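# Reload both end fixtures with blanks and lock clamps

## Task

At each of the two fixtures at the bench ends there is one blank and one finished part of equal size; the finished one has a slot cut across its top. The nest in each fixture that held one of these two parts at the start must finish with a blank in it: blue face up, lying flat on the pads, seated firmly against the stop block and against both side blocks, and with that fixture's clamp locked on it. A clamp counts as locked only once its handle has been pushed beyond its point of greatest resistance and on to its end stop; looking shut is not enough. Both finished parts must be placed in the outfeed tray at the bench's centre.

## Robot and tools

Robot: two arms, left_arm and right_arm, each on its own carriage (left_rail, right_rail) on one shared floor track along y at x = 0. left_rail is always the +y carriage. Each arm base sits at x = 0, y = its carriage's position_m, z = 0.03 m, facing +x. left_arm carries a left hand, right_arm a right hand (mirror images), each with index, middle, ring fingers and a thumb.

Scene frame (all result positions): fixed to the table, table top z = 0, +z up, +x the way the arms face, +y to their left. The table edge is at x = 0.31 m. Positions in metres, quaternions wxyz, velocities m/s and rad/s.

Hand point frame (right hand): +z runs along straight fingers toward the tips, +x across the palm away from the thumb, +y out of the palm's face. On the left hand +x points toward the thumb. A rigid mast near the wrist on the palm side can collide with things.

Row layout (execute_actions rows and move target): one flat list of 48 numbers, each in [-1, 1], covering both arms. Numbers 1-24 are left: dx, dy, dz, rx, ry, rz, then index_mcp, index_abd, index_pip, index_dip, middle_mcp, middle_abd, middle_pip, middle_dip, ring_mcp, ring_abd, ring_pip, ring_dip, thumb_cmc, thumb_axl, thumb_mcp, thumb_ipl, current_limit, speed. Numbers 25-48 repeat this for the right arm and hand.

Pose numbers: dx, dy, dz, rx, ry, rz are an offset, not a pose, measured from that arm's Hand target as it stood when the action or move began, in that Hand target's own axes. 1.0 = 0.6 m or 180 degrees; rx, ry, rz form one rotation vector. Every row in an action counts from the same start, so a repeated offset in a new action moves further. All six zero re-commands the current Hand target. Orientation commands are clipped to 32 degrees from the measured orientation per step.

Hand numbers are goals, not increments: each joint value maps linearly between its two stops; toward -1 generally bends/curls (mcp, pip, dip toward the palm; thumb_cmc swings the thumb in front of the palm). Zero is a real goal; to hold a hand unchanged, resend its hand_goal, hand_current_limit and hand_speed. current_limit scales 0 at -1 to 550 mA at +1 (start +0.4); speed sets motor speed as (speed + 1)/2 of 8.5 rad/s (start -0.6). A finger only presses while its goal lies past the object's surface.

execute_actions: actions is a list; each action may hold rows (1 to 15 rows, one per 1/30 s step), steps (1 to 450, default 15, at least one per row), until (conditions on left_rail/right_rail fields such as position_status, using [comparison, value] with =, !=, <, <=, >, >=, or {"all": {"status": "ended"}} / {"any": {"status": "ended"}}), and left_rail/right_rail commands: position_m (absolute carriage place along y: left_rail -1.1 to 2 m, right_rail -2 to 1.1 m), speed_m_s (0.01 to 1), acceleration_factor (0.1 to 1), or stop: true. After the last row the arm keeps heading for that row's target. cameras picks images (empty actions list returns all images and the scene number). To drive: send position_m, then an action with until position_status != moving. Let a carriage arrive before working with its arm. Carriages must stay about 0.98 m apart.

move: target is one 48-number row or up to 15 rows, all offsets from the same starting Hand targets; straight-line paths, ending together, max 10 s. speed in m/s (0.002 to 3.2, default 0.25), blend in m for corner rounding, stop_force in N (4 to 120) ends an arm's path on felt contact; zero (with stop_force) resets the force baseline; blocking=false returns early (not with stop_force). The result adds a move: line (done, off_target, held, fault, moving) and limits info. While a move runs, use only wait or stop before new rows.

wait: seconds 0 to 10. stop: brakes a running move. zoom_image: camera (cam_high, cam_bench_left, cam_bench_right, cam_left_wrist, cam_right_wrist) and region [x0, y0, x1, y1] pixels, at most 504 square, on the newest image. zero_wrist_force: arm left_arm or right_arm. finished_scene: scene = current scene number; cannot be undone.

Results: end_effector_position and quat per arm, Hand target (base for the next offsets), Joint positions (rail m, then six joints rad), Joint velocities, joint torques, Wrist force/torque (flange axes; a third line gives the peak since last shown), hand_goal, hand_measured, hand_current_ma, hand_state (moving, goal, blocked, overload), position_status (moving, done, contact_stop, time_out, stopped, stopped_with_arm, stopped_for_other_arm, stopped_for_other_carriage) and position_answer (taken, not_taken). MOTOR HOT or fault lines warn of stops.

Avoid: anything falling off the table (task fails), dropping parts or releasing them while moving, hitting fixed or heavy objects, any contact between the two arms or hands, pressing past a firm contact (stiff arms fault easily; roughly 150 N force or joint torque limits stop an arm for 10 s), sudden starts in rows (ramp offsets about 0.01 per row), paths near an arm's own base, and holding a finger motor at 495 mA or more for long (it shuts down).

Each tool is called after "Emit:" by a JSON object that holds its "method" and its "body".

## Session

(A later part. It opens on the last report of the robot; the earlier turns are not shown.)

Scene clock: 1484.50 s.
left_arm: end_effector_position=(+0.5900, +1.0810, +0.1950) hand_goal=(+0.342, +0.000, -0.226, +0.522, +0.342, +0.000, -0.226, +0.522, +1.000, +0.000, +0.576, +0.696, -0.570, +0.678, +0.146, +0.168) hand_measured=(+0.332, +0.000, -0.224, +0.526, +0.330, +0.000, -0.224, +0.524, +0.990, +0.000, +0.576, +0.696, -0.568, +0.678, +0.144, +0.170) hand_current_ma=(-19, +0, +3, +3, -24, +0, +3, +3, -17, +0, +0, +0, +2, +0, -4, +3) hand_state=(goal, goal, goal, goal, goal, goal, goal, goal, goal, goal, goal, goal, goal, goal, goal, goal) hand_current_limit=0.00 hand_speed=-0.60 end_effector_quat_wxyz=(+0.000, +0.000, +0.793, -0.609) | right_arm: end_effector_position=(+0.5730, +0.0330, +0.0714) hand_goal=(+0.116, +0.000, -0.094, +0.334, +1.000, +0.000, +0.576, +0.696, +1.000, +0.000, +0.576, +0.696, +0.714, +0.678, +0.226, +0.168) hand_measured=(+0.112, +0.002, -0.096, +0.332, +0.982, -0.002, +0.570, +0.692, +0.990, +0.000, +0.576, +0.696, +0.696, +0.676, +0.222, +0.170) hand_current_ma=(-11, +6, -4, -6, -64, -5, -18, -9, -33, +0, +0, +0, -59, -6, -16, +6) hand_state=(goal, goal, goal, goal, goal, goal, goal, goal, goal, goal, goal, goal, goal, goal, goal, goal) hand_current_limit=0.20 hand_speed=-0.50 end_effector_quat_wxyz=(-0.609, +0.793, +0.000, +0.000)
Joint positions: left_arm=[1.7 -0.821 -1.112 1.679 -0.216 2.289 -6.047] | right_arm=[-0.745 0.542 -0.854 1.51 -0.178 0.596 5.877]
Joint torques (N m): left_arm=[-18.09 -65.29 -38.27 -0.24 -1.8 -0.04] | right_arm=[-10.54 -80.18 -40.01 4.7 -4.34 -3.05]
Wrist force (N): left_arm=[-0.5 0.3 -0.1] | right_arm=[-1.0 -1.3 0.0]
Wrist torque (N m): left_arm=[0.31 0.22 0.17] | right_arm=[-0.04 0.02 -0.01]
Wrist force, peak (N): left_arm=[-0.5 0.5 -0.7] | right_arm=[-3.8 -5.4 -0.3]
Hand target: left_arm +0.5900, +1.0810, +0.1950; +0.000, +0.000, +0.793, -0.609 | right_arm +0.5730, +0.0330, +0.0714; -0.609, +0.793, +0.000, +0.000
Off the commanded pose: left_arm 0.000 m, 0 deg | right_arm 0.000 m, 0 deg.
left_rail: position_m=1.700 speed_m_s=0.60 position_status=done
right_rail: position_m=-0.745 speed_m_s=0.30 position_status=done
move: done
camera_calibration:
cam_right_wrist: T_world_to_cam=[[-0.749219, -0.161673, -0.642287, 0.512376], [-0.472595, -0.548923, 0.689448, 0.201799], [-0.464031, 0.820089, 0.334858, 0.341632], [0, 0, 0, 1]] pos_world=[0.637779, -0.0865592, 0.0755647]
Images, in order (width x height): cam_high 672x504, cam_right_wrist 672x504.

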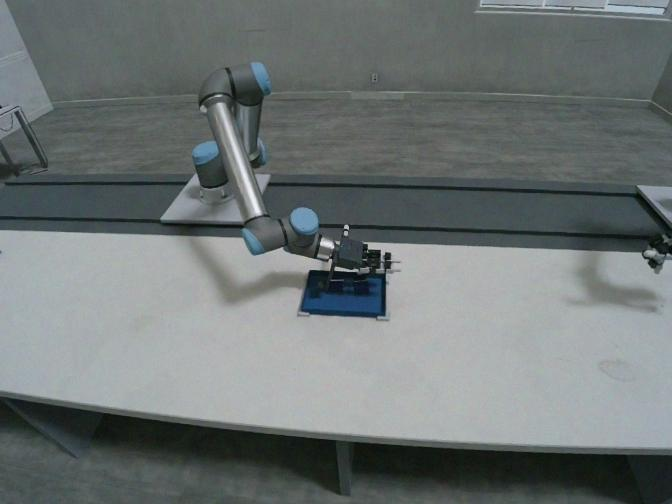

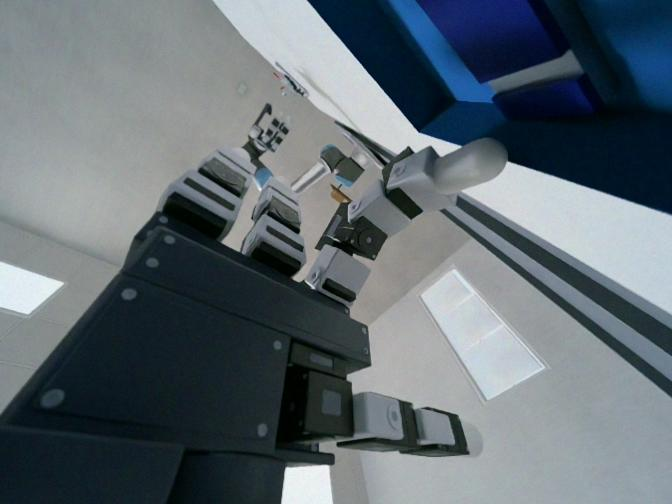

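Emit:
{"method": "move", "body": {"target": [0,0,0,0,0,0,0.342,0,-0.226,0.522,0.342,0,-0.226,0.522,1,0,0.576,0.696,-0.571,0.678,0.146,0.168,0.0,-0.6,  0,-0.1932,-0.0518,0,0,0,0.116,0,-0.095,0.333,1,0,0.576,0.696,1,0,0.576,0.696,0.714,0.678,0.226,0.168,0.2,-0.5], "speed": 0.15, "cameras": []}}

Emit:
{"method": "execute_actions", "body": {"actions": [{"right_rail":{"position_m":-1.1,"speed_m_s":0.6,"acceleration_factor":1.0},"steps":200,"until":{"right_rail":{"position_status":["!=","moving"]}}}], "cameras": ["cam_right_wrist","cam_high"]}}

Emit:
{"method": "zoom_image", "body": {"camera": "cam_high", "region": [310, 240, 400, 320]}}

Scene clock: 1501.63 s.
left_arm: end_effector_position=(+0.5900, +1.0810, +0.1950) hand_goal=(+0.342, +0.000, -0.226, +0.522, +0.342, +0.000, -0.226, +0.522, +1.000, +0.000, +0.576, +0.696, -0.570, +0.678, +0.146, +0.168) hand_measured=(+0.332, +0.000, -0.224, +0.526, +0.330, +0.000, -0.224, +0.524, +0.990, +0.000, +0.576, +0.696, -0.568, +0.678, +0.144, +0.170) hand_current_ma=(-19, +0, +3, +3, -24, +0, +3, +3, -17, +0, +0, +0, +2, +0, -4, +3) hand_state=(goal, goal, goal, goal, goal, goal, goal, goal, goal, goal, goal, goal, goal, goal, goal, goal) hand_current_limit=0.00 hand_speed=-0.60 end_effector_quat_wxyz=(+0.000, +0.000, +0.793, -0.609) | right_arm: end_effector_position=(+0.5730, +0.0330, +0.1914) hand_goal=(+0.116, +0.000, -0.094, +0.334, +1.000, +0.000, +0.576, +0.696, +1.000, +0.000, +0.576, +0.696, +0.714, +0.678, +0.226, +0.168) hand_measured=(+0.112, +0.002, -0.096, +0.332, +0.982, -0.002, +0.570, +0.692, +0.990, +0.000, +0.576, +0.696, +0.696, +0.676, +0.222, +0.170) hand_current_ma=(-11, +6, -4, -6, -63, -5, -18, -9, -33, +0, +0, +0, -58, -6, -16, +6) hand_state=(goal, goal, goal, goal, goal, goal, goal, goal, goal, goal, goal, goal, goal, goal, goal, goal) hand_current_limit=0.20 hand_speed=-0.50 end_effector_quat_wxyz=(-0.609, +0.793, +0.000, +0.000)
Joint positions: left_arm=[1.7 -0.821 -1.112 1.679 -0.216 2.289 -6.047] | right_arm=[-0.745 0.542 -0.961 1.451 -0.012 0.596 5.877]
Joint torques (N m): left_arm=[-13.07 -62.22 -38.72 -0.64 -2.1 -0.27] | right_arm=[-8.87 -97.86 -43.81 5.06 -2.54 -3.5]
Wrist force (N): left_arm=[0.0 0.2 -0.4] | right_arm=[-1.1 -1.7 0.4]
Wrist torque (N m): left_arm=[0.33 0.15 0.20] | right_arm=[-0.13 0.03 -0.04]
Wrist force, peak (N): left_arm=[-0.7 0.3 -0.3] | right_arm=[-1.3 -2.8 -0.1]
Hand target: left_arm +0.5900, +1.0810, +0.1950; +0.000, +0.000, +0.793, -0.609 | right_arm +0.5730, +0.0330, +0.1915; -0.609, +0.793, +0.000, +0.000
Off the commanded pose: left_arm 0.000 m, 0 deg | right_arm 0.000 m, 0 deg.
left_rail: position_m=1.700 speed_m_s=0.60 position_status=done
right_rail: position_m=-0.745 speed_m_s=0.30 position_status=done
move: done
No camera images: "cameras" was empty.

Scene clock: 1503.37 s.
left_arm: end_effector_position=(+0.5900, +1.0810, +0.1950) hand_goal=(+0.342, +0.000, -0.226, +0.522, +0.342, +0.000, -0.226, +0.522, +1.000, +0.000, +0.576, +0.696, -0.570, +0.678, +0.146, +0.168) hand_measured=(+0.332, +0.000, -0.224, +0.526, +0.330, +0.000, -0.224, +0.524, +0.990, +0.000, +0.576, +0.696, -0.568, +0.678, +0.144, +0.170) hand_current_ma=(-19, +0, +3, +3, -24, +0, +3, +3, -17, +0, +0, +0, +2, +0, -4, +3) hand_state=(goal, goal, goal, goal, goal, goal, goal, goal, goal, goal, goal, goal, goal, goal, goal, goal) hand_current_limit=0.00 hand_speed=-0.60 end_effector_quat_wxyz=(+0.000, +0.000, +0.793, -0.609) | right_arm: end_effector_position=(+0.5730, -0.3220, +0.1915) hand_goal=(+0.116, +0.000, -0.094, +0.334, +1.000, +0.000, +0.576, +0.696, +1.000, +0.000, +0.576, +0.696, +0.714, +0.678, +0.226, +0.168) hand_measured=(+0.112, +0.002, -0.096, +0.332, +0.982, -0.002, +0.570, +0.692, +0.990, +0.000, +0.576, +0.696, +0.696, +0.676, +0.222, +0.170) hand_current_ma=(-11, +6, -4, -5, -63, -5, -18, -9, -33, +0, +0, +0, -58, -6, -14, +6) hand_state=(goal, goal, goal, goal, goal, goal, goal, goal, goal, goal, goal, goal, goal, goal, goal, goal) hand_current_limit=0.20 hand_speed=-0.50 end_effector_quat_wxyz=(-0.609, +0.793, +0.000, +0.000)
Joint positions: left_arm=[1.7 -0.821 -1.112 1.679 -0.216 2.289 -6.047] | right_arm=[-1.1 0.542 -0.961 1.451 -0.011 0.596 5.877]
Joint torques (N m): left_arm=[-10.3 -62.93 -38.97 -0.88 -1.65 -0.22] | right_arm=[5.78 -87.66 -38.97 3.2 -3.76 -2.81]
Wrist force (N): left_arm=[-0.2 0.5 -0.2] | right_arm=[-1.2 -1.4 0.6]
Wrist torque (N m): left_arm=[0.34 0.17 0.18] | right_arm=[-0.11 0.05 -0.03]
Wrist force, peak (N): left_arm=[0.0 0.7 -0.2] | right_arm=[-1.4 -2.2 0.7]
Hand target: left_arm +0.5900, +1.0810, +0.1950; +0.000, +0.000, +0.793, -0.609 | right_arm +0.5730, -0.3220, +0.1915; -0.609, +0.793, +0.000, +0.000
Off the commanded pose: left_arm 0.000 m, 0 deg | right_arm 0.000 m, 0 deg.
left_rail: position_m=1.700 speed_m_s=0.60 position_status=done
right_rail: position_m=-1.100 speed_m_s=0.60 position_status=done
camera_calibration:
cam_right_wrist: T_world_to_cam=[[-0.749219, -0.161673, -0.642287, 0.532196], [-0.472595, -0.548923, 0.689448, -0.0758245], [-0.464031, 0.820089, 0.334858, 0.592594], [0, 0, 0, 1]] pos_world=[0.637879, -0.441559, 0.195665]
Images, in order (width x height): cam_high 672x504, cam_right_wrist 672x504.

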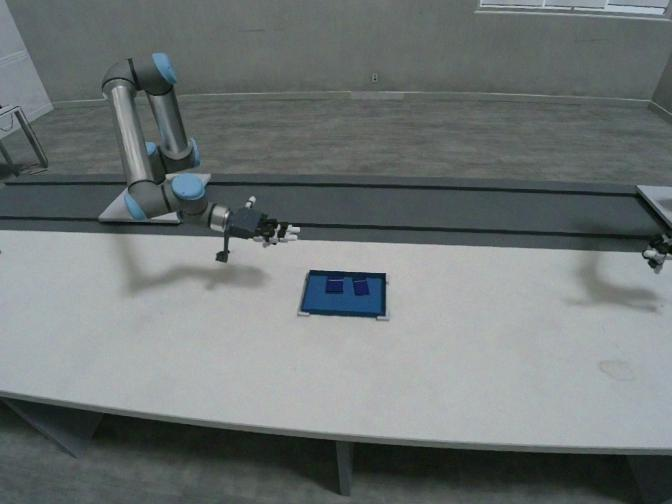

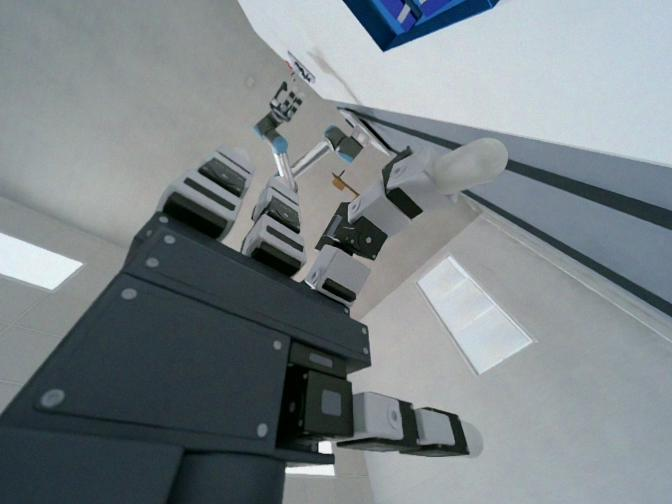

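Scaled by 5.600 from the camera's 672x504 image, which has a finer 960x720 frame.

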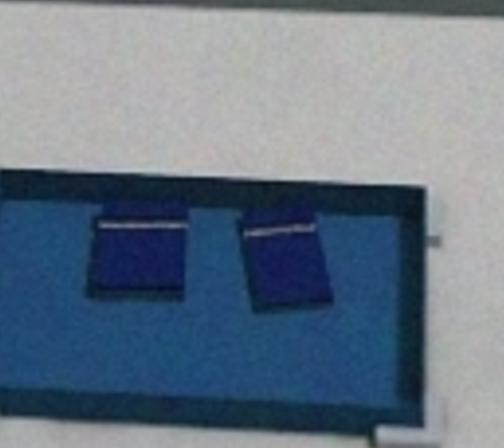

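Emit:
{"method": "move", "body": {"target": [0,-0.2495,-0.0669,-0.4167,0,0,0.754,0,0.576,0.696,0.754,0,0.576,0.696,0.754,0,0.576,0.696,0.714,0.678,0.226,0.168,0.4,-0.5,  0,-0.2576,-0.069,-0.4167,0,0,0.754,0,0.576,0.696,0.754,0,0.576,0.696,0.754,0,0.576,0.696,0.714,0.678,0.226,0.168,0.4,-0.5], "speed": 0.4, "cameras": []}}

Emit:
{"method": "execute_actions", "body": {"actions": [{"left_rail":{"position_m":1.9,"speed_m_s":0.7},"right_rail":{"position_m":-1.85,"speed_m_s":0.7},"steps":200,"until":{"all":{"status":"ended"}}}], "cameras": ["cam_bench_left","cam_bench_right"]}}

Scene clock: 1589.53 s.
left_arm: end_effector_position=(+0.5900, +1.0811, +0.3500) hand_goal=(+0.754, +0.000, +0.576, +0.696, +0.754, +0.000, +0.576, +0.696, +0.754, +0.000, +0.576, +0.696, +0.714, +0.678, +0.226, +0.168) hand_measured=(+0.750, +0.000, +0.572, +0.694, +0.748, +0.000, +0.574, +0.694, +0.748, +0.000, +0.576, +0.696, +0.712, +0.678, +0.222, +0.170) hand_current_ma=(-6, +0, -4, -3, -7, +0, -3, -3, -8, +0, +0, +0, -2, +0, -8, +1) hand_state=(goal, goal, goal, goal, goal, goal, goal, goal, goal, goal, goal, goal, goal, goal, goal, goal) hand_current_limit=0.40 hand_speed=-0.50 end_effector_quat_wxyz=(+0.000, +0.000, +1.000, +0.000) | right_arm: end_effector_position=(+0.5713, -0.3246, +0.3504) hand_goal=(+0.754, +0.000, +0.576, +0.696, +0.754, +0.000, +0.576, +0.696, +0.754, +0.000, +0.576, +0.696, +0.714, +0.678, +0.226, +0.168) hand_measured=(+0.746, +0.002, +0.572, +0.694, +0.748, -0.002, +0.572, +0.694, +0.746, +0.000, +0.576, +0.696, +0.710, +0.676, +0.222, +0.168) hand_current_ma=(-24, +6, -8, -7, -18, -4, -9, -8, -23, +0, -1, +0, -11, -6, -14, +3) hand_state=(goal, goal, goal, goal, goal, goal, goal, goal, goal, goal, goal, goal, goal, goal, goal, goal) hand_current_limit=0.40 hand_speed=-0.50 end_effector_quat_wxyz=(-0.062, +0.997, +0.011, +0.046)
Joint positions: left_arm=[1.7 -1.042 -0.709 0.731 1.548 1.571 -5.755] | right_arm=[-1.1 0.795 -0.374 0.035 1.758 1.547 5.487]
Joint torques (N m): left_arm=[-14.98 -93.13 -43.37 7.92 -3.38 -1.28] | right_arm=[10.46 -108.28 -44.48 0.6 4.37 -2.99]
Wrist force (N): left_arm=[0.0 0.4 0.5] | right_arm=[0.6 -0.4 -0.2]
Wrist torque (N m): left_arm=[0.00 0.01 0.13] | right_arm=[-0.05 -0.10 0.19]
Wrist force, peak (N): left_arm=[-0.2 1.6 -0.4] | right_arm=[0.1 -0.4 2.7]
Hand target: left_arm +0.5899, +1.0811, +0.3500; +0.000, +0.000, +1.000, +0.000 | right_arm +0.5730, -0.3220, +0.3515; +0.000, +1.000, +0.000, +0.000
Off the commanded pose: left_arm 0.000 m, 0 deg | right_arm 0.003 m, 9 deg.
left_rail: position_m=1.700 speed_m_s=0.60 position_status=done
right_rail: position_m=-1.100 speed_m_s=0.60 position_status=done
elbow stopped short (right arm): the move would have taken joint 4 (elbow) straighter than the controller allows.
move: off_target (right_arm)
No camera images: "cameras" was empty.

Scene clock: 1591.93 s.
left_arm: end_effector_position=(+0.5900, +1.2811, +0.3500) hand_goal=(+0.754, +0.000, +0.576, +0.696, +0.754, +0.000, +0.576, +0.696, +0.754, +0.000, +0.576, +0.696, +0.714, +0.678, +0.226, +0.168) hand_measured=(+0.750, +0.000, +0.572, +0.694, +0.750, +0.000, +0.574, +0.694, +0.750, +0.000, +0.576, +0.696, +0.712, +0.678, +0.222, +0.168) hand_current_ma=(-4, +0, -3, -3, -5, +0, -3, -3, -5, +0, +0, +0, -2, +0, -8, +1) hand_state=(goal, goal, goal, goal, goal, goal, goal, goal, goal, goal, goal, goal, goal, goal, goal, goal) hand_current_limit=0.40 hand_speed=-0.50 end_effector_quat_wxyz=(+0.000, +0.000, +1.000, +0.000) | right_arm: end_effector_position=(+0.5713, -1.0745, +0.3504) hand_goal=(+0.754, +0.000, +0.576, +0.696, +0.754, +0.000, +0.576, +0.696, +0.754, +0.000, +0.576, +0.696, +0.714, +0.678, +0.226, +0.168) hand_measured=(+0.750, +0.002, +0.574, +0.694, +0.750, -0.002, +0.574, +0.694, +0.750, +0.000, +0.576, +0.696, +0.712, +0.676, +0.222, +0.168) hand_current_ma=(-14, +6, -6, -6, -10, -4, -7, -7, -14, +0, -1, +0, -6, -6, -14, +3) hand_state=(goal, goal, goal, goal, goal, goal, goal, goal, goal, goal, goal, goal, goal, goal, goal, goal) hand_current_limit=0.40 hand_speed=-0.50 end_effector_quat_wxyz=(-0.062, +0.997, +0.012, +0.046)
Joint positions: left_arm=[1.9 -1.042 -0.709 0.731 1.548 1.571 -5.755] | right_arm=[-1.85 0.795 -0.374 0.035 1.757 1.548 5.486]
Joint torques (N m): left_arm=[14.4 -103.72 -30.55 5.29 2.28 -1.45] | right_arm=[-7.24 -127.16 -39 2.59 2.16 -2.87]
Wrist force (N): left_arm=[0.0 0.6 0.2] | right_arm=[0.3 -0.3 -0.5]
Wrist torque (N m): left_arm=[0.06 0.01 0.12] | right_arm=[-0.02 -0.04 0.16]
Wrist force, peak (N): left_arm=[-0.2 1.4 0.7] | right_arm=[0.4 -1.8 -0.4]
Hand target: left_arm +0.5899, +1.2811, +0.3500; +0.000, +0.000, +1.000, +0.000 | right_arm +0.5730, -1.0720, +0.3515; +0.000, +1.000, +0.000, +0.000
Off the commanded pose: left_arm 0.000 m, 0 deg | right_arm 0.003 m, 9 deg.
left_rail: position_m=1.900 speed_m_s=0.70 position_status=done
right_rail: position_m=-1.850 speed_m_s=0.70 position_status=done
elbow stopped short (right arm): the move would have taken joint 4 (elbow) straighter than the controller allows.
Images, in order (width x height): cam_bench_left 672x504, cam_bench_right 672x504.

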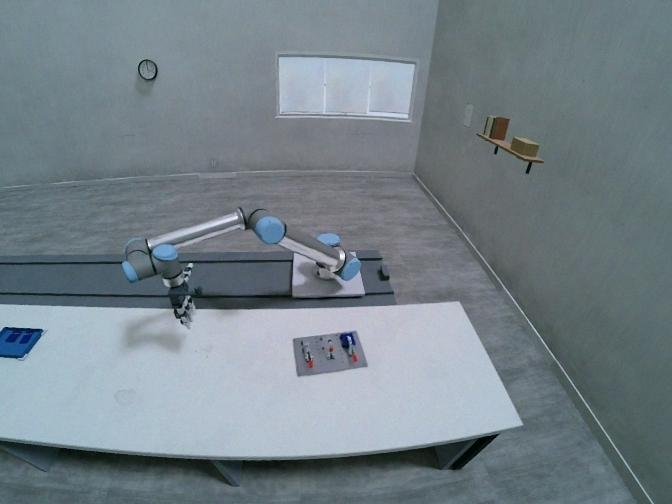

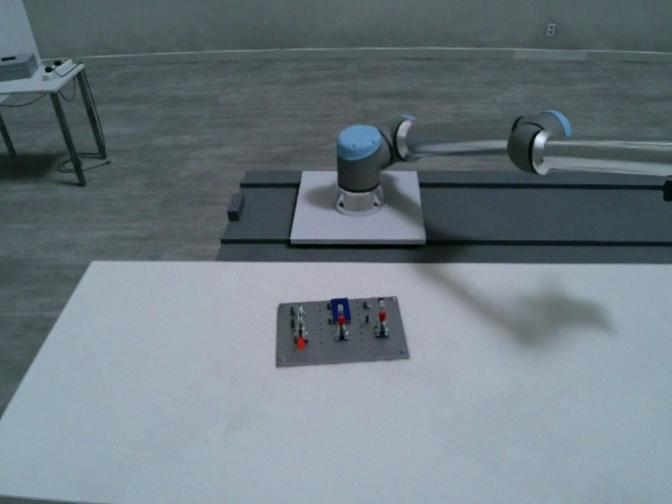

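Emit:
{"method": "move", "body": {"target": [0,0.8,0,0,0,0,0.754,0,0.576,0.696,0.754,0,0.576,0.696,0.754,0,0.576,0.696,0.714,0.678,0.226,0.168,0.4,-0.5,  0,0.8,0,0,0,0,0.754,0,0.576,0.696,0.754,0,0.576,0.696,0.754,0,0.576,0.696,0.714,0.678,0.226,0.168,0.4,-0.5], "speed": 0.3, "cameras": []}}

Emit:
{"method": "move", "body": {"target": [0.0433,0.385,0.1433,0,0,0,0.754,0,0.576,0.696,0.754,0,0.576,0.696,0.754,0,0.576,0.696,0.714,0.678,0.226,0.168,0.4,-0.5,  -0.09,0.583,0.1475,0,0,0,0.754,0,0.576,0.696,0.754,0,0.576,0.696,0.754,0,0.576,0.696,0.714,0.678,0.226,0.168,0.4,-0.5], "speed": 0.25, "cameras": ["cam_left_wrist","cam_right_wrist"]}}

Emit:
{"method": "zoom_image", "body": {"camera": "cam_left_wrist", "region": [230, 0, 430, 160]}}

Emit:
{"method": "zoom_image", "body": {"camera": "cam_right_wrist", "region": [230, 0, 430, 160]}}

Scene clock: 1613.27 s.
left_arm: end_effector_position=(+0.5899, +1.7610, +0.3499) hand_goal=(+0.754, +0.000, +0.576, +0.696, +0.754, +0.000, +0.576, +0.696, +0.754, +0.000, +0.576, +0.696, +0.714, +0.678, +0.226, +0.168) hand_measured=(+0.752, +0.000, +0.574, +0.694, +0.752, +0.000, +0.574, +0.694, +0.752, +0.000, +0.576, +0.696, +0.712, +0.678, +0.222, +0.168) hand_current_ma=(-2, +0, -3, -3, -3, +0, -2, -3, -3, +0, +0, +0, -1, +0, -8, +1) hand_state=(goal, goal, goal, goal, goal, goal, goal, goal, goal, goal, goal, goal, goal, goal, goal, goal) hand_current_limit=0.40 hand_speed=-0.50 end_effector_quat_wxyz=(+0.000, +0.000, +1.000, +0.000) | right_arm: end_effector_position=(+0.5728, -1.5519, +0.3515) hand_goal=(+0.754, +0.000, +0.576, +0.696, +0.754, +0.000, +0.576, +0.696, +0.754, +0.000, +0.576, +0.696, +0.714, +0.678, +0.226, +0.168) hand_measured=(+0.750, +0.002, +0.574, +0.694, +0.750, -0.002, +0.574, +0.694, +0.750, +0.000, +0.576, +0.696, +0.712, +0.676, +0.222, +0.168) hand_current_ma=(-13, +6, -6, -6, -9, -4, -7, -7, -12, +0, -1, +0, -5, -6, -14, +3) hand_state=(goal, goal, goal, goal, goal, goal, goal, goal, goal, goal, goal, goal, goal, goal, goal, goal) hand_current_limit=0.40 hand_speed=-0.50 end_effector_quat_wxyz=(+0.000, +1.000, +0.000, +0.000)
Joint positions: left_arm=[1.9 -0.621 -1.222 1.561 1.232 1.571 -5.333] | right_arm=[-1.85 0.323 -1.133 1.43 1.273 1.571 5.036]
Joint torques (N m): left_arm=[15.72 -87.05 -28.88 0.51 4.13 2.47] | right_arm=[-13.3 -85.7 -23.12 0.83 4.19 -3.31]
Wrist force (N): left_arm=[-0.2 0.7 0.4] | right_arm=[0.1 -0.3 0.0]
Wrist torque (N m): left_arm=[0.05 0.02 -0.08] | right_arm=[-0.05 0.00 0.16]
Wrist force, peak (N): left_arm=[0.0 2.6 0.4] | right_arm=[-0.1 -2.1 -0.6]
Hand target: left_arm +0.5899, +1.7611, +0.3499; +0.000, +0.000, +1.000, +0.000 | right_arm +0.5728, -1.5520, +0.3515; +0.000, +1.000, +0.000, +0.000
Off the commanded pose: left_arm 0.000 m, 0 deg | right_arm 0.000 m, 0 deg.
left_rail: position_m=1.900 speed_m_s=0.70 position_status=done
right_rail: position_m=-1.850 speed_m_s=0.70 position_status=done
move: done
No camera images: "cameras" was empty.

Scene clock: 1615.33 s.
left_arm: end_effector_position=(+0.5639, +1.9921, +0.2639) hand_goal=(+0.754, +0.000, +0.576, +0.696, +0.754, +0.000, +0.576, +0.696, +0.754, +0.000, +0.576, +0.696, +0.714, +0.678, +0.226, +0.168) hand_measured=(+0.752, +0.000, +0.574, +0.694, +0.752, +0.000, +0.574, +0.694, +0.752, +0.000, +0.576, +0.696, +0.712, +0.678, +0.222, +0.168) hand_current_ma=(-2, +0, -3, -3, -3, +0, -2, -3, -3, +0, +0, +0, -1, +0, -8, +1) hand_state=(goal, goal, goal, goal, goal, goal, goal, goal, goal, goal, goal, goal, goal, goal, goal, goal) hand_current_limit=0.40 hand_speed=-0.50 end_effector_quat_wxyz=(+0.000, +0.000, +1.000, +0.000) | right_arm: end_effector_position=(+0.5187, -1.9017, +0.2630) hand_goal=(+0.754, +0.000, +0.576, +0.696, +0.754, +0.000, +0.576, +0.696, +0.754, +0.000, +0.576, +0.696, +0.714, +0.678, +0.226, +0.168) hand_measured=(+0.750, +0.002, +0.574, +0.694, +0.752, -0.002, +0.574, +0.694, +0.752, +0.000, +0.576, +0.696, +0.712, +0.676, +0.222, +0.168) hand_current_ma=(-8, +6, -6, -6, -6, -4, -6, -7, -8, +0, -1, +0, -3, -6, -14, +3) hand_state=(goal, goal, goal, goal, goal, goal, goal, goal, goal, goal, goal, goal, goal, goal, goal, goal) hand_current_limit=0.40 hand_speed=-0.50 end_effector_quat_wxyz=(+0.000, +1.000, +0.000, +0.000)
Joint positions: left_arm=[1.9 -0.289 -1.265 1.786 1.05 1.571 -5.002] | right_arm=[-1.85 -0.265 -1.332 1.877 1.026 1.571 4.447]
Joint torques (N m): left_arm=[19.31 -46.51 -25 1.01 4.4 2.55] | right_arm=[-11.27 -63.89 -18.32 0.42 -3.34 -2.86]
Wrist force (N): left_arm=[-0.3 1.0 0.3] | right_arm=[0.0 -0.6 0.1]
Wrist torque (N m): left_arm=[0.08 0.02 -0.06] | right_arm=[-0.10 0.01 0.14]
Wrist force, peak (N): left_arm=[0.1 2.3 0.9] | right_arm=[0.6 -2.2 -0.9]
Hand target: left_arm +0.5639, +1.9921, +0.2639; +0.000, +0.000, +1.000, +0.000 | right_arm +0.5187, -1.9018, +0.2630; +0.000, +1.000, +0.000, +0.000
Off the commanded pose: left_arm 0.000 m, 0 deg | right_arm 0.000 m, 0 deg.
left_rail: position_m=1.900 speed_m_s=0.70 position_status=done
right_rail: position_m=-1.850 speed_m_s=0.70 position_status=done
move: done
camera_calibration:
cam_left_wrist: T_world_to_cam=[[0.765962, -0.642642, -0.0177203, 0.829379], [-0.417079, -0.517713, 0.747006, 1.01962], [-0.489231, -0.564787, -0.664581, 1.69556], [0, 0, 0, 1]] pos_world=[0.619512, 2.0185, 0.379867]
cam_right_wrist: T_world_to_cam=[[-0.749435, -0.662007, -0.00968636, -0.835785], [-0.472161, 0.524147, 0.708755, 1.01746], [-0.464124, 0.535739, -0.705388, 1.57187], [0, 0, 0, 1]] pos_world=[0.583578, -1.9287, 0.379551]
Images, in order (width x height): cam_left_wrist 672x504, cam_right_wrist 672x504.

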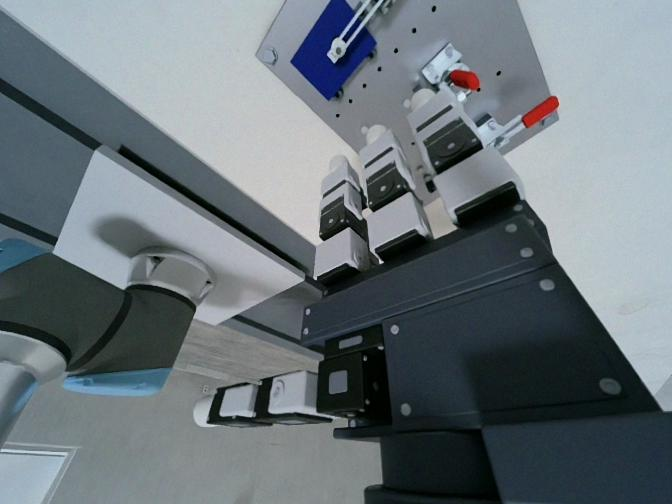

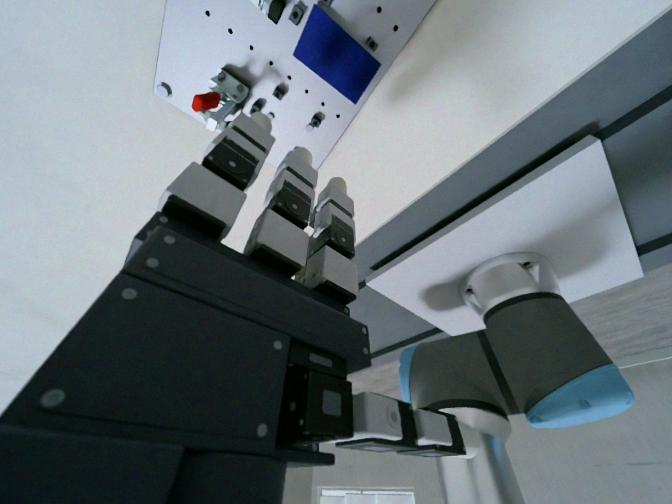

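Scaled by 2.520 from the camera's 672x504 image, which has a finer 960x720 frame.

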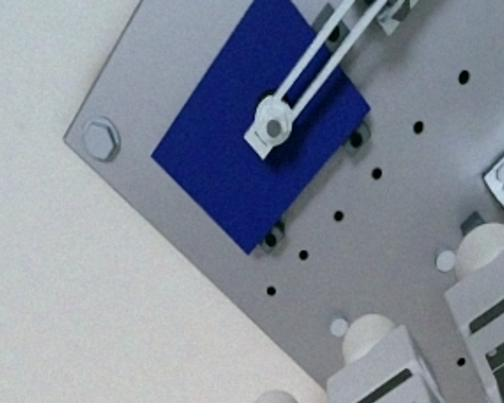

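Scaled by 2.520 from the camera's 672x504 image, which has a finer 960x720 frame.

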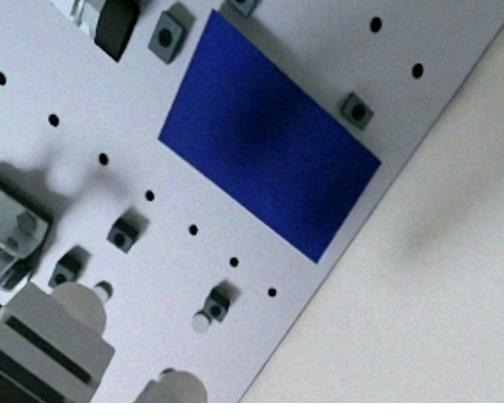

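Emit:
{"method": "move", "body": {"target": [0.021,-0.023,0.1333,0,0,0,-0.2,0,-0.59,-0.17,-0.2,0,-0.59,-0.17,-0.2,0,-0.59,-0.17,0.714,0.678,0.226,0.168,0.4,-0.4,  -0.014,-0.017,0.1333,0,0,0,-0.2,0,-0.59,-0.17,-0.2,0,-0.59,-0.17,-0.2,0,-0.59,-0.17,0.714,0.678,0.226,0.168,0.4,-0.4], "speed": 0.05, "cameras": ["cam_left_wrist","cam_right_wrist"]}}

Emit:
{"method": "zoom_image", "body": {"camera": "cam_left_wrist", "region": [230, 0, 430, 150]}}

Emit:
{"method": "zoom_image", "body": {"camera": "cam_right_wrist", "region": [230, 0, 430, 150]}}

Scene clock: 1645.20 s.
left_arm: end_effector_position=(+0.5513, +1.9783, +0.1840) hand_goal=(-0.200, +0.000, -0.590, -0.170, -0.200, +0.000, -0.590, -0.170, -0.200, +0.000, -0.590, -0.170, +0.714, +0.678, +0.226, +0.168) hand_measured=(-0.184, +0.000, -0.584, -0.168, -0.182, +0.000, -0.586, -0.168, -0.182, +0.000, -0.586, -0.168, +0.712, +0.678, +0.222, +0.168) hand_current_ma=(+31, +0, +7, +3, +37, +0, +6, +3, +38, +0, +6, +2, -1, +0, -8, +1) hand_state=(goal, goal, goal, goal, goal, goal, goal, goal, goal, goal, goal, goal, goal, goal, goal, goal) hand_current_limit=0.40 hand_speed=-0.40 end_effector_quat_wxyz=(+0.000, +0.000, +1.000, +0.000) | right_arm: end_effector_position=(+0.5103, -1.8916, +0.1831) hand_goal=(-0.200, +0.000, -0.590, -0.170, -0.200, +0.000, -0.590, -0.170, -0.200, +0.000, -0.590, -0.170, +0.714, +0.678, +0.226, +0.168) hand_measured=(-0.182, +0.002, -0.586, -0.168, -0.186, -0.002, -0.586, -0.168, -0.182, +0.000, -0.586, -0.168, +0.712, +0.676, +0.222, +0.168) hand_current_ma=(+68, +6, +12, +6, +51, -4, +13, +7, +65, +0, +13, +7, -3, -6, -14, +3) hand_state=(goal, goal, goal, goal, goal, goal, goal, goal, goal, goal, goal, goal, goal, goal, goal, goal) hand_current_limit=0.40 hand_speed=-0.40 end_effector_quat_wxyz=(+0.000, +1.000, +0.000, +0.000)
Joint positions: left_arm=[1.9 -0.32 -1.208 1.874 0.905 1.571 -5.032] | right_arm=[-1.85 -0.25 -1.263 1.956 0.878 1.571 4.462]
Joint torques (N m): left_arm=[-16.95 -44.17 -21.6 0.7 2.78 -1.6] | right_arm=[9.5 -42.48 -14.69 0.59 -0.13 2.08]
Wrist force (N): left_arm=[-0.4 0.8 0.2] | right_arm=[0.0 -0.1 -0.1]
Wrist torque (N m): left_arm=[0.22 0.04 0.09] | right_arm=[0.15 0.01 -0.17]
Wrist force, peak (N): left_arm=[-0.2 1.2 0.9] | right_arm=[0.0 -1.6 -0.4]
Hand target: left_arm +0.5513, +1.9783, +0.1839; +0.000, +0.000, +1.000, +0.000 | right_arm +0.5103, -1.8916, +0.1830; +0.000, +1.000, +0.000, +0.000
Off the commanded pose: left_arm 0.000 m, 0 deg | right_arm 0.000 m, 0 deg.
left_rail: position_m=1.900 speed_m_s=0.70 position_status=done
right_rail: position_m=-1.850 speed_m_s=0.70 position_status=done
move: done
camera_calibration:
cam_left_wrist: T_world_to_cam=[[0.765998, -0.6426, -0.0176889, 0.82863], [-0.417007, -0.51765, 0.74709, 1.06672], [-0.489237, -0.564893, -0.664488, 1.62869], [0, 0, 0, 1]] pos_world=[0.606912, 2.0047, 0.299967]
cam_right_wrist: T_world_to_cam=[[-0.749404, -0.662042, -0.00973351, -0.836239], [-0.472211, 0.524103, 0.708754, 1.06477], [-0.464124, 0.535739, -0.705388, 1.5062], [0, 0, 0, 1]] pos_world=[0.575178, -1.9186, 0.299651]
Images, in order (width x height): cam_left_wrist 672x504, cam_right_wrist 672x504.

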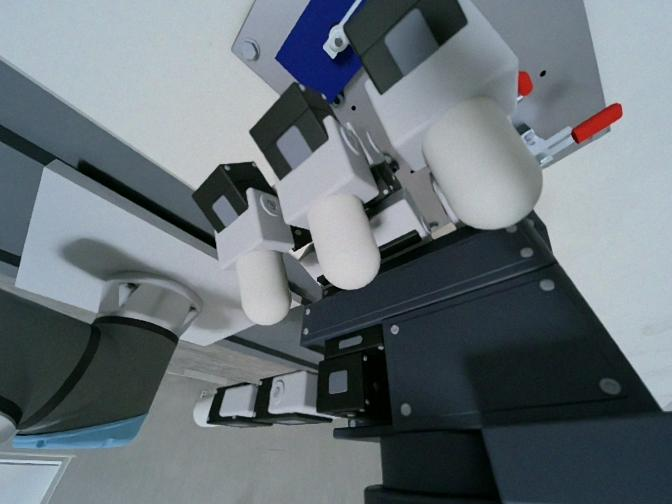

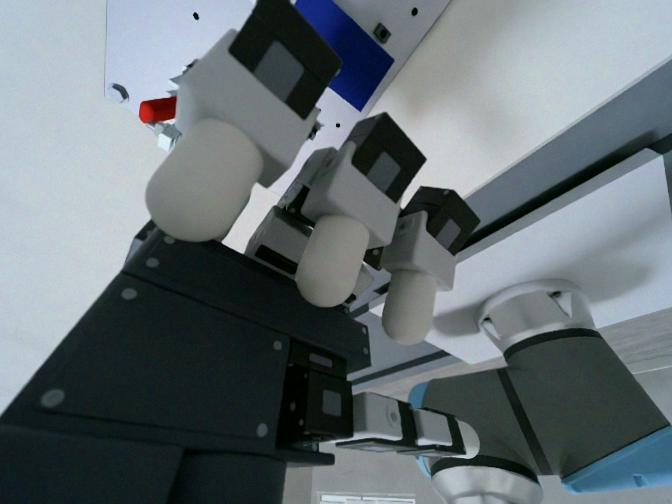

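Scaled by 2.520 from the camera's 672x504 image, which has a finer 960x720 frame.

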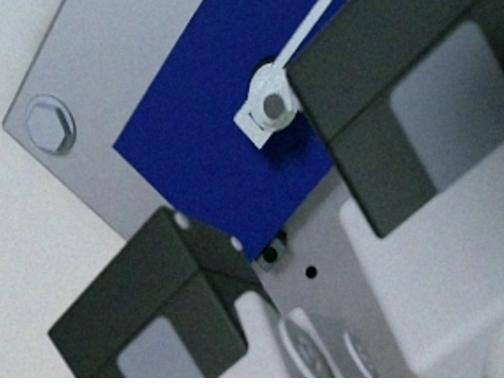

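Scaled by 2.520 from the camera's 672x504 image, which has a finer 960x720 frame.

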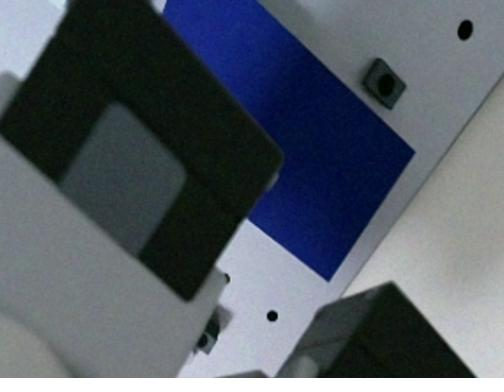

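Emit:
{"method": "move", "body": {"target": [[0,0,-0.0817,0,0,0,-0.2,0,-0.59,-0.17,-0.2,0,-0.59,-0.17,-0.2,0,-0.59,-0.17,0.714,0.678,0.226,0.168,0.4,-0.4,  0,0,-0.0817,0,0,0,-0.2,0,-0.59,-0.17,-0.2,0,-0.59,-0.17,-0.2,0,-0.59,-0.17,0.714,0.678,0.226,0.168,0.4,-0.4],[-0.2117,0.203,-0.0817,0.1667,0,0,-0.2,0,-0.59,-0.17,-0.2,0,-0.59,-0.17,-0.2,0,-0.59,-0.17,0.714,0.678,0.226,0.168,0.4,-0.4,  0.248,0.213,-0.0817,0.1667,0,0,-0.2,0,-0.59,-0.17,-0.2,0,-0.59,-0.17,-0.2,0,-0.59,-0.17,0.714,0.678,0.226,0.168,0.4,-0.4],[-0.2117,0.203,-0.0817,0.1667,0,0,1,0,0.576,0.696,1,0,0.576,0.696,1,0,0.576,0.696,0.714,0.678,0.226,0.168,0.4,-0.2,  0.248,0.213,-0.0817,0.1667,0,0,1,0,0.576,0.696,1,0,0.576,0.696,1,0,0.576,0.696,0.714,0.678,0.226,0.168,0.4,-0.2]], "speed": 0.15, "cameras": ["cam_left_wrist","cam_right_wrist"]}}

Emit:
{"method": "zoom_image", "body": {"camera": "cam_left_wrist", "region": [230, 0, 430, 150]}}

Emit:
{"method": "zoom_image", "body": {"camera": "cam_right_wrist", "region": [230, 0, 430, 150]}}

Scene clock: 1770.10 s.
left_arm: end_effector_position=(+0.6783, +2.1001, +0.2329) hand_goal=(+1.000, +0.000, +0.576, +0.696, +1.000, +0.000, +0.576, +0.696, +1.000, +0.000, +0.576, +0.696, +0.714, +0.678, +0.226, +0.168) hand_measured=(+0.986, +0.000, +0.570, +0.694, +0.984, +0.000, +0.570, +0.694, +0.982, +0.000, +0.570, +0.694, +0.712, +0.678, +0.222, +0.168) hand_current_ma=(-30, +0, -8, -3, -35, +0, -7, -3, -36, +0, -7, -3, -2, +0, -8, +1) hand_state=(goal, goal, goal, goal, goal, goal, goal, goal, goal, goal, goal, goal, goal, goal, goal, goal) hand_current_limit=0.40 hand_speed=-0.20 end_effector_quat_wxyz=(+0.000, +0.000, +0.966, -0.259) | right_arm: end_effector_position=(+0.6591, -2.0194, +0.2321) hand_goal=(+1.000, +0.000, +0.576, +0.696, +1.000, +0.000, +0.576, +0.696, +1.000, +0.000, +0.576, +0.696, +0.714, +0.678, +0.226, +0.168) hand_measured=(+0.982, +0.002, +0.570, +0.694, +0.986, -0.002, +0.570, +0.692, +0.982, +0.000, +0.570, +0.694, +0.712, +0.676, +0.222, +0.168) hand_current_ma=(-64, +6, -14, -7, -51, -4, -15, -8, -62, +0, -14, -7, -5, -6, -14, +3) hand_state=(goal, goal, goal, goal, goal, goal, goal, goal, goal, goal, goal, goal, goal, goal, goal, goal) hand_current_limit=0.40 hand_speed=-0.20 end_effector_quat_wxyz=(-0.259, +0.966, +0.000, +0.000)
Joint positions: left_arm=[1.9 0.106 -1.007 1.453 1.185 2.091 -4.59] | right_arm=[-1.85 -0.557 -1.034 1.554 1.347 1.132 4.09]
Joint torques (N m): left_arm=[15.51 -65.86 -37.85 7.16 4.55 2.29] | right_arm=[-10.8 -66.45 -39.66 8.31 -3.33 -3.09]
Wrist force (N): left_arm=[-0.1 0.7 0.1] | right_arm=[-0.2 -0.8 0.0]
Wrist torque (N m): left_arm=[0.13 -0.01 0.11] | right_arm=[-0.11 0.01 0.09]
Wrist force, peak (N): left_arm=[-0.3 1.0 1.5] | right_arm=[-1.0 -1.4 0.1]
Hand target: left_arm +0.6783, +2.1001, +0.2329; +0.000, +0.000, +0.966, -0.259 | right_arm +0.6591, -2.0195, +0.2321; -0.259, +0.966, +0.000, +0.000
Off the commanded pose: left_arm 0.000 m, 0 deg | right_arm 0.000 m, 0 deg.
left_rail: position_m=1.900 speed_m_s=0.70 position_status=done
right_rail: position_m=-1.850 speed_m_s=0.70 position_status=done
move: done
camera_calibration:
cam_left_wrist: T_world_to_cam=[[0.765923, -0.565389, 0.306101, 0.573008], [-0.417136, -0.0747045, 0.905769, 0.1791], [-0.489245, -0.821434, -0.293062, 2.24444], [0, 0, 0, 1]] pos_world=[0.733912, 2.18102, 0.32014]
cam_right_wrist: T_world_to_cam=[[-0.749336, -0.568424, -0.339691, -0.543301], [-0.472401, 0.0993954, 0.875761, 0.270969], [-0.46404, 0.816709, -0.343005, 2.16142], [0, 0, 0, 1]] pos_world=[0.723878, -2.10101, 0.31952]
Images, in order (width x height): cam_left_wrist 672x504, cam_right_wrist 672x504.

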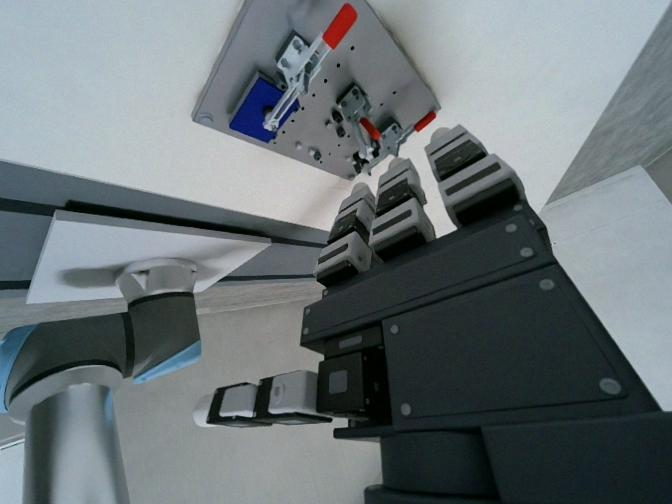

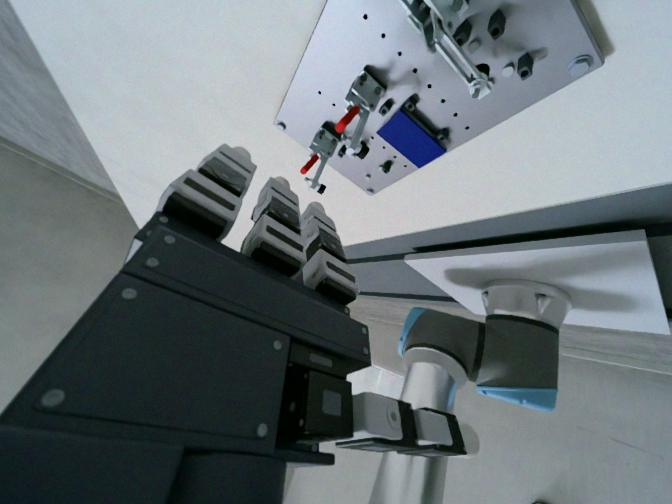

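Scaled by 2.520 from the camera's 672x504 image, which has a finer 960x720 frame.

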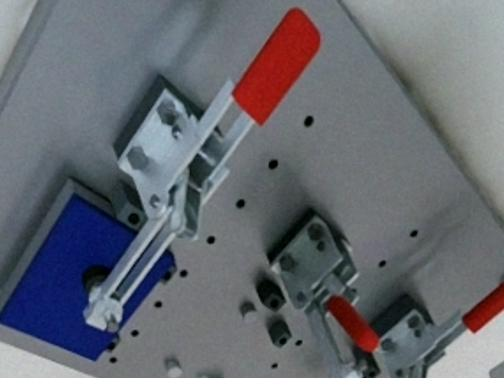

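Scaled by 2.520 from the camera's 672x504 image, which has a finer 960x720 frame.

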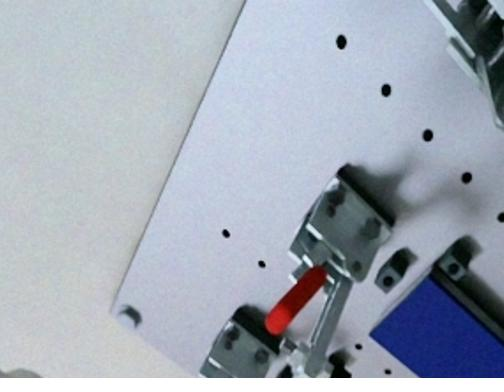

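Emit:
{"method": "zoom_image", "body": {"camera": "cam_left_wrist", "region": [220, 60, 310, 150]}}

Emit:
{"method": "zoom_image", "body": {"camera": "cam_left_wrist", "region": [270, 0, 360, 90]}}

Emit:
{"method": "zoom_image", "body": {"camera": "cam_right_wrist", "region": [370, 80, 460, 170]}}

Emit:
{"method": "zoom_image", "body": {"camera": "cam_right_wrist", "region": [300, 60, 390, 150]}}

Scaled by 5.600 from the camera's 672x504 image, which has a finer 960x720 frame.

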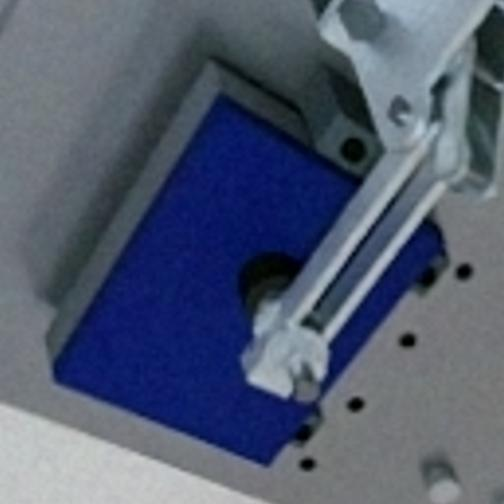

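Scaled by 5.600 from the camera's 672x504 image, which has a finer 960x720 frame.

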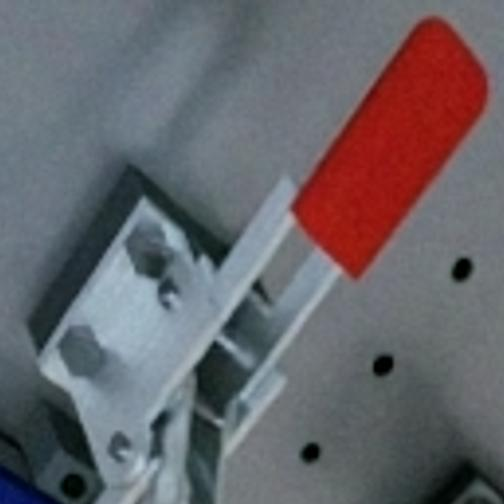

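Scaled by 5.600 from the camera's 672x504 image, which has a finer 960x720 frame.

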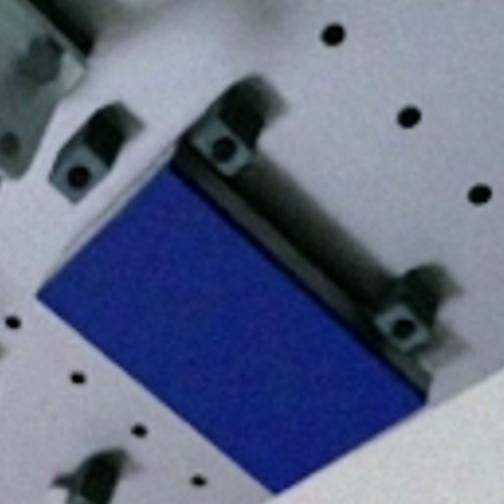

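Scaled by 5.600 from the camera's 672x504 image, which has a finer 960x720 frame.

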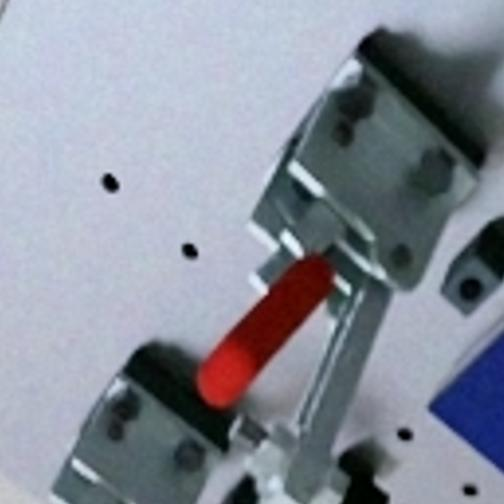

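Emit:
{"method": "zoom_image", "body": {"camera": "cam_left_wrist", "region": [330, 110, 490, 230]}}

Emit:
{"method": "zoom_image", "body": {"camera": "cam_right_wrist", "region": [200, 130, 360, 250]}}

Scaled by 3.150 from the camera's 672x504 image, which has a finer 960x720 frame.

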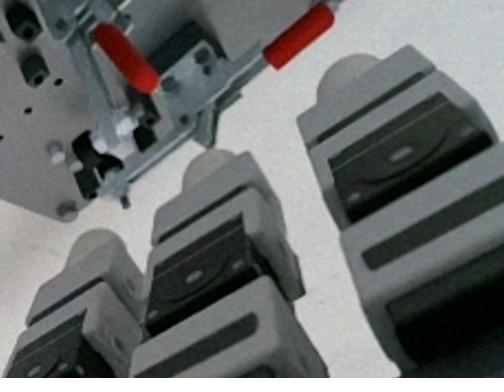

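Scaled by 3.150 from the camera's 672x504 image, which has a finer 960x720 frame.

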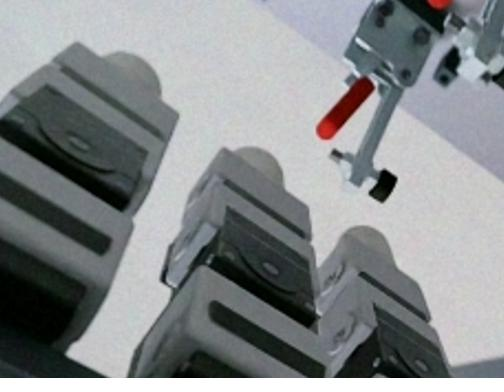

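Emit:
{"method": "move", "body": {"target": [[-0.1112,0.0190,0.1295,-0.1667,0,0,0.754,0,-1,-1,0.754,0,-1,-1,0.754,0,-1,-1,0.714,0.678,0.226,0.168,0.4,-0.2,  -0.1597,-0.1625,0.0210,-0.1664,-0.0112,-0.0418,0.754,0,0.576,0.696,0.754,0,0.576,0.696,-0.48,0,0.576,0.696,0.714,0.678,0.226,0.168,0.4,-0.2],[-0.1112,0.0190,0.1295,-0.1667,0,0,0.754,0,-1,-1,0.754,0,-1,-1,0.754,0,-1,-1,0.714,0.678,0.226,0.168,0.4,-0.2,  -0.1597,-0.1041,0.1219,-0.1664,-0.0112,-0.0418,0.754,0,0.576,0.696,0.754,0,0.576,0.696,-0.48,0,0.576,0.696,0.714,0.678,0.226,0.168,0.4,-0.2]], "speed": 0.12, "cameras": ["cam_left_wrist","cam_right_wrist"]}}

Emit:
{"method": "zoom_image", "body": {"camera": "cam_left_wrist", "region": [200, 0, 500, 225]}}

Emit:
{"method": "zoom_image", "body": {"camera": "cam_right_wrist", "region": [200, 0, 500, 225]}}

Scene clock: 2063.10 s.
left_arm: end_effector_position=(+0.7450, +2.0711, +0.1600) hand_goal=(+0.754, +0.000, -1.000, -1.000, +0.754, +0.000, -1.000, -1.000, +0.754, +0.000, -1.000, -1.000, +0.714, +0.678, +0.226, +0.168) hand_measured=(+0.752, +0.000, -0.908, -0.784, +0.752, +0.000, -0.914, -0.782, +0.752, +0.000, -0.912, -0.786, +0.712, +0.678, +0.222, +0.168) hand_current_ma=(-1, +0, +298, +385, -2, +0, +276, +385, -2, +0, +283, +385, -2, +0, -8, +1) hand_state=(goal, goal, blocked, blocked, goal, goal, blocked, blocked, goal, goal, blocked, blocked, goal, goal, goal, goal) hand_current_limit=0.40 hand_speed=-0.20 end_effector_quat_wxyz=(+0.000, +0.000, +1.000, +0.000) | right_arm: end_effector_position=(+0.5633, -1.9287, +0.2001) hand_goal=(+0.754, +0.000, +0.576, +0.696, +0.754, +0.000, +0.576, +0.696, -0.480, +0.000, +0.576, +0.696, +0.714, +0.678, +0.226, +0.168) hand_measured=(+0.750, +0.002, +0.574, +0.694, +0.750, -0.002, +0.574, +0.694, -0.462, +0.000, +0.576, +0.694, +0.712, +0.676, +0.222, +0.168) hand_current_ma=(-13, +6, -7, -6, -9, -4, -7, -8, +67, +0, +0, -6, -5, -6, -14, +3) hand_state=(goal, goal, goal, goal, goal, goal, goal, goal, goal, goal, goal, goal, goal, goal, goal, goal) hand_current_limit=0.40 hand_speed=-0.20 end_effector_quat_wxyz=(+0.000, +0.998, +0.067, +0.000)
Joint positions: left_arm=[1.9 -0.116 -0.906 1.431 1.046 1.571 -4.828] | right_arm=[-1.85 -0.293 -1.224 1.862 0.933 1.571 4.285]
Joint torques (N m): left_arm=[-13.39 -75.44 -37.45 0.41 -4.14 -2.06] | right_arm=[-6.83 -48.49 -16.2 0.91 4.04 -1.23]
Wrist force (N): left_arm=[-0.1 0.4 0.6] | right_arm=[0.5 -0.4 0.1]
Wrist torque (N m): left_arm=[0.01 -0.01 0.11] | right_arm=[0.01 -0.06 -0.14]
Wrist force, peak (N): left_arm=[0.0 0.3 1.4] | right_arm=[-0.5 -1.7 -0.2]
Hand target: left_arm +0.7450, +2.0711, +0.1600; +0.000, +0.000, +1.000, +0.000 | right_arm +0.5633, -1.9287, +0.2000; +0.000, +0.998, +0.067, +0.000
Off the commanded pose: left_arm 0.000 m, 0 deg | right_arm 0.000 m, 0 deg.
left_rail: position_m=1.900 speed_m_s=0.70 position_status=done
right_rail: position_m=-1.850 speed_m_s=0.70 position_status=done
move: done
camera_calibration:
cam_left_wrist: T_world_to_cam=[[0.765962, -0.642642, -0.0177203, 0.739655], [-0.417079, -0.517713, 0.747006, 1.21372], [-0.489231, -0.564787, -0.664581, 1.75978], [0, 0, 0, 1]] pos_world=[0.800612, 2.0976, 0.275967]
cam_right_wrist: T_world_to_cam=[[-0.653931, -0.756491, -0.0098105, -1.05687], [-0.538132, 0.455982, 0.708868, 1.00297], [-0.531779, 0.46883, -0.705273, 1.47162], [0, 0, 0, 1]] pos_world=[0.631181, -1.94679, 0.31655]
Images, in order (width x height): cam_left_wrist 672x504, cam_right_wrist 672x504.

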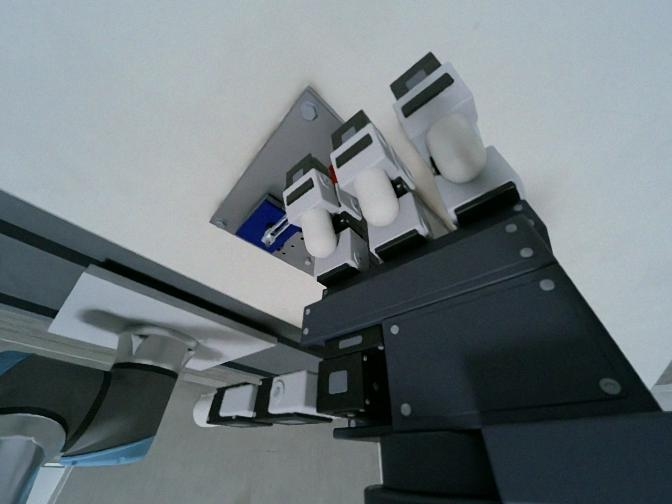

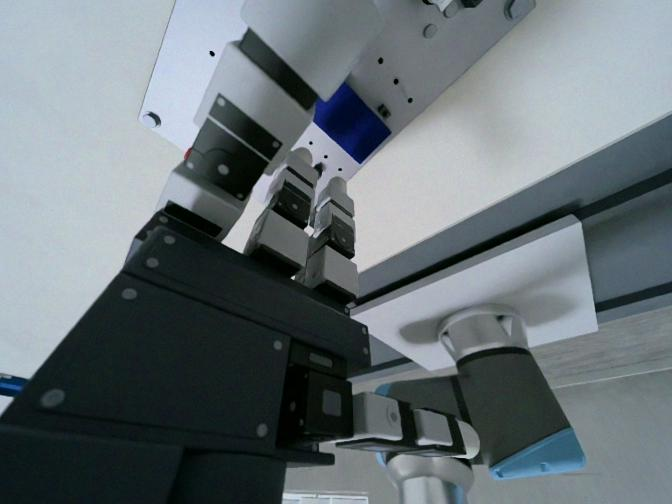

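Scaled by 1.680 from the camera's 672x504 image, which has a finer 960x720 frame.

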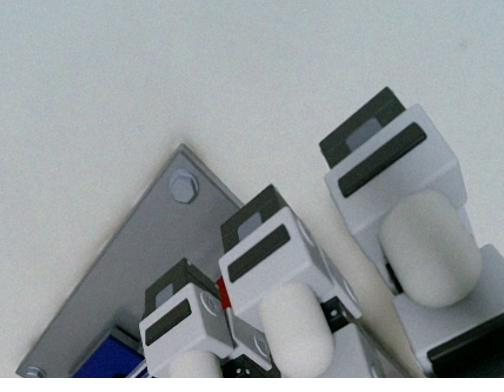

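Scaled by 1.680 from the camera's 672x504 image, which has a finer 960x720 frame.

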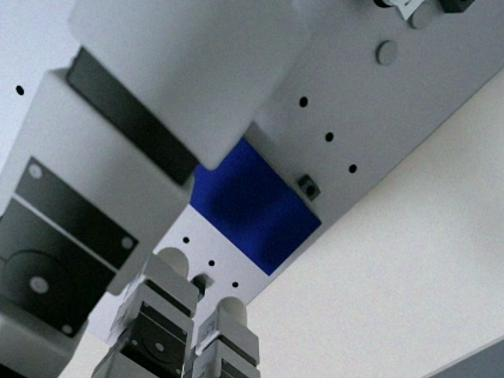

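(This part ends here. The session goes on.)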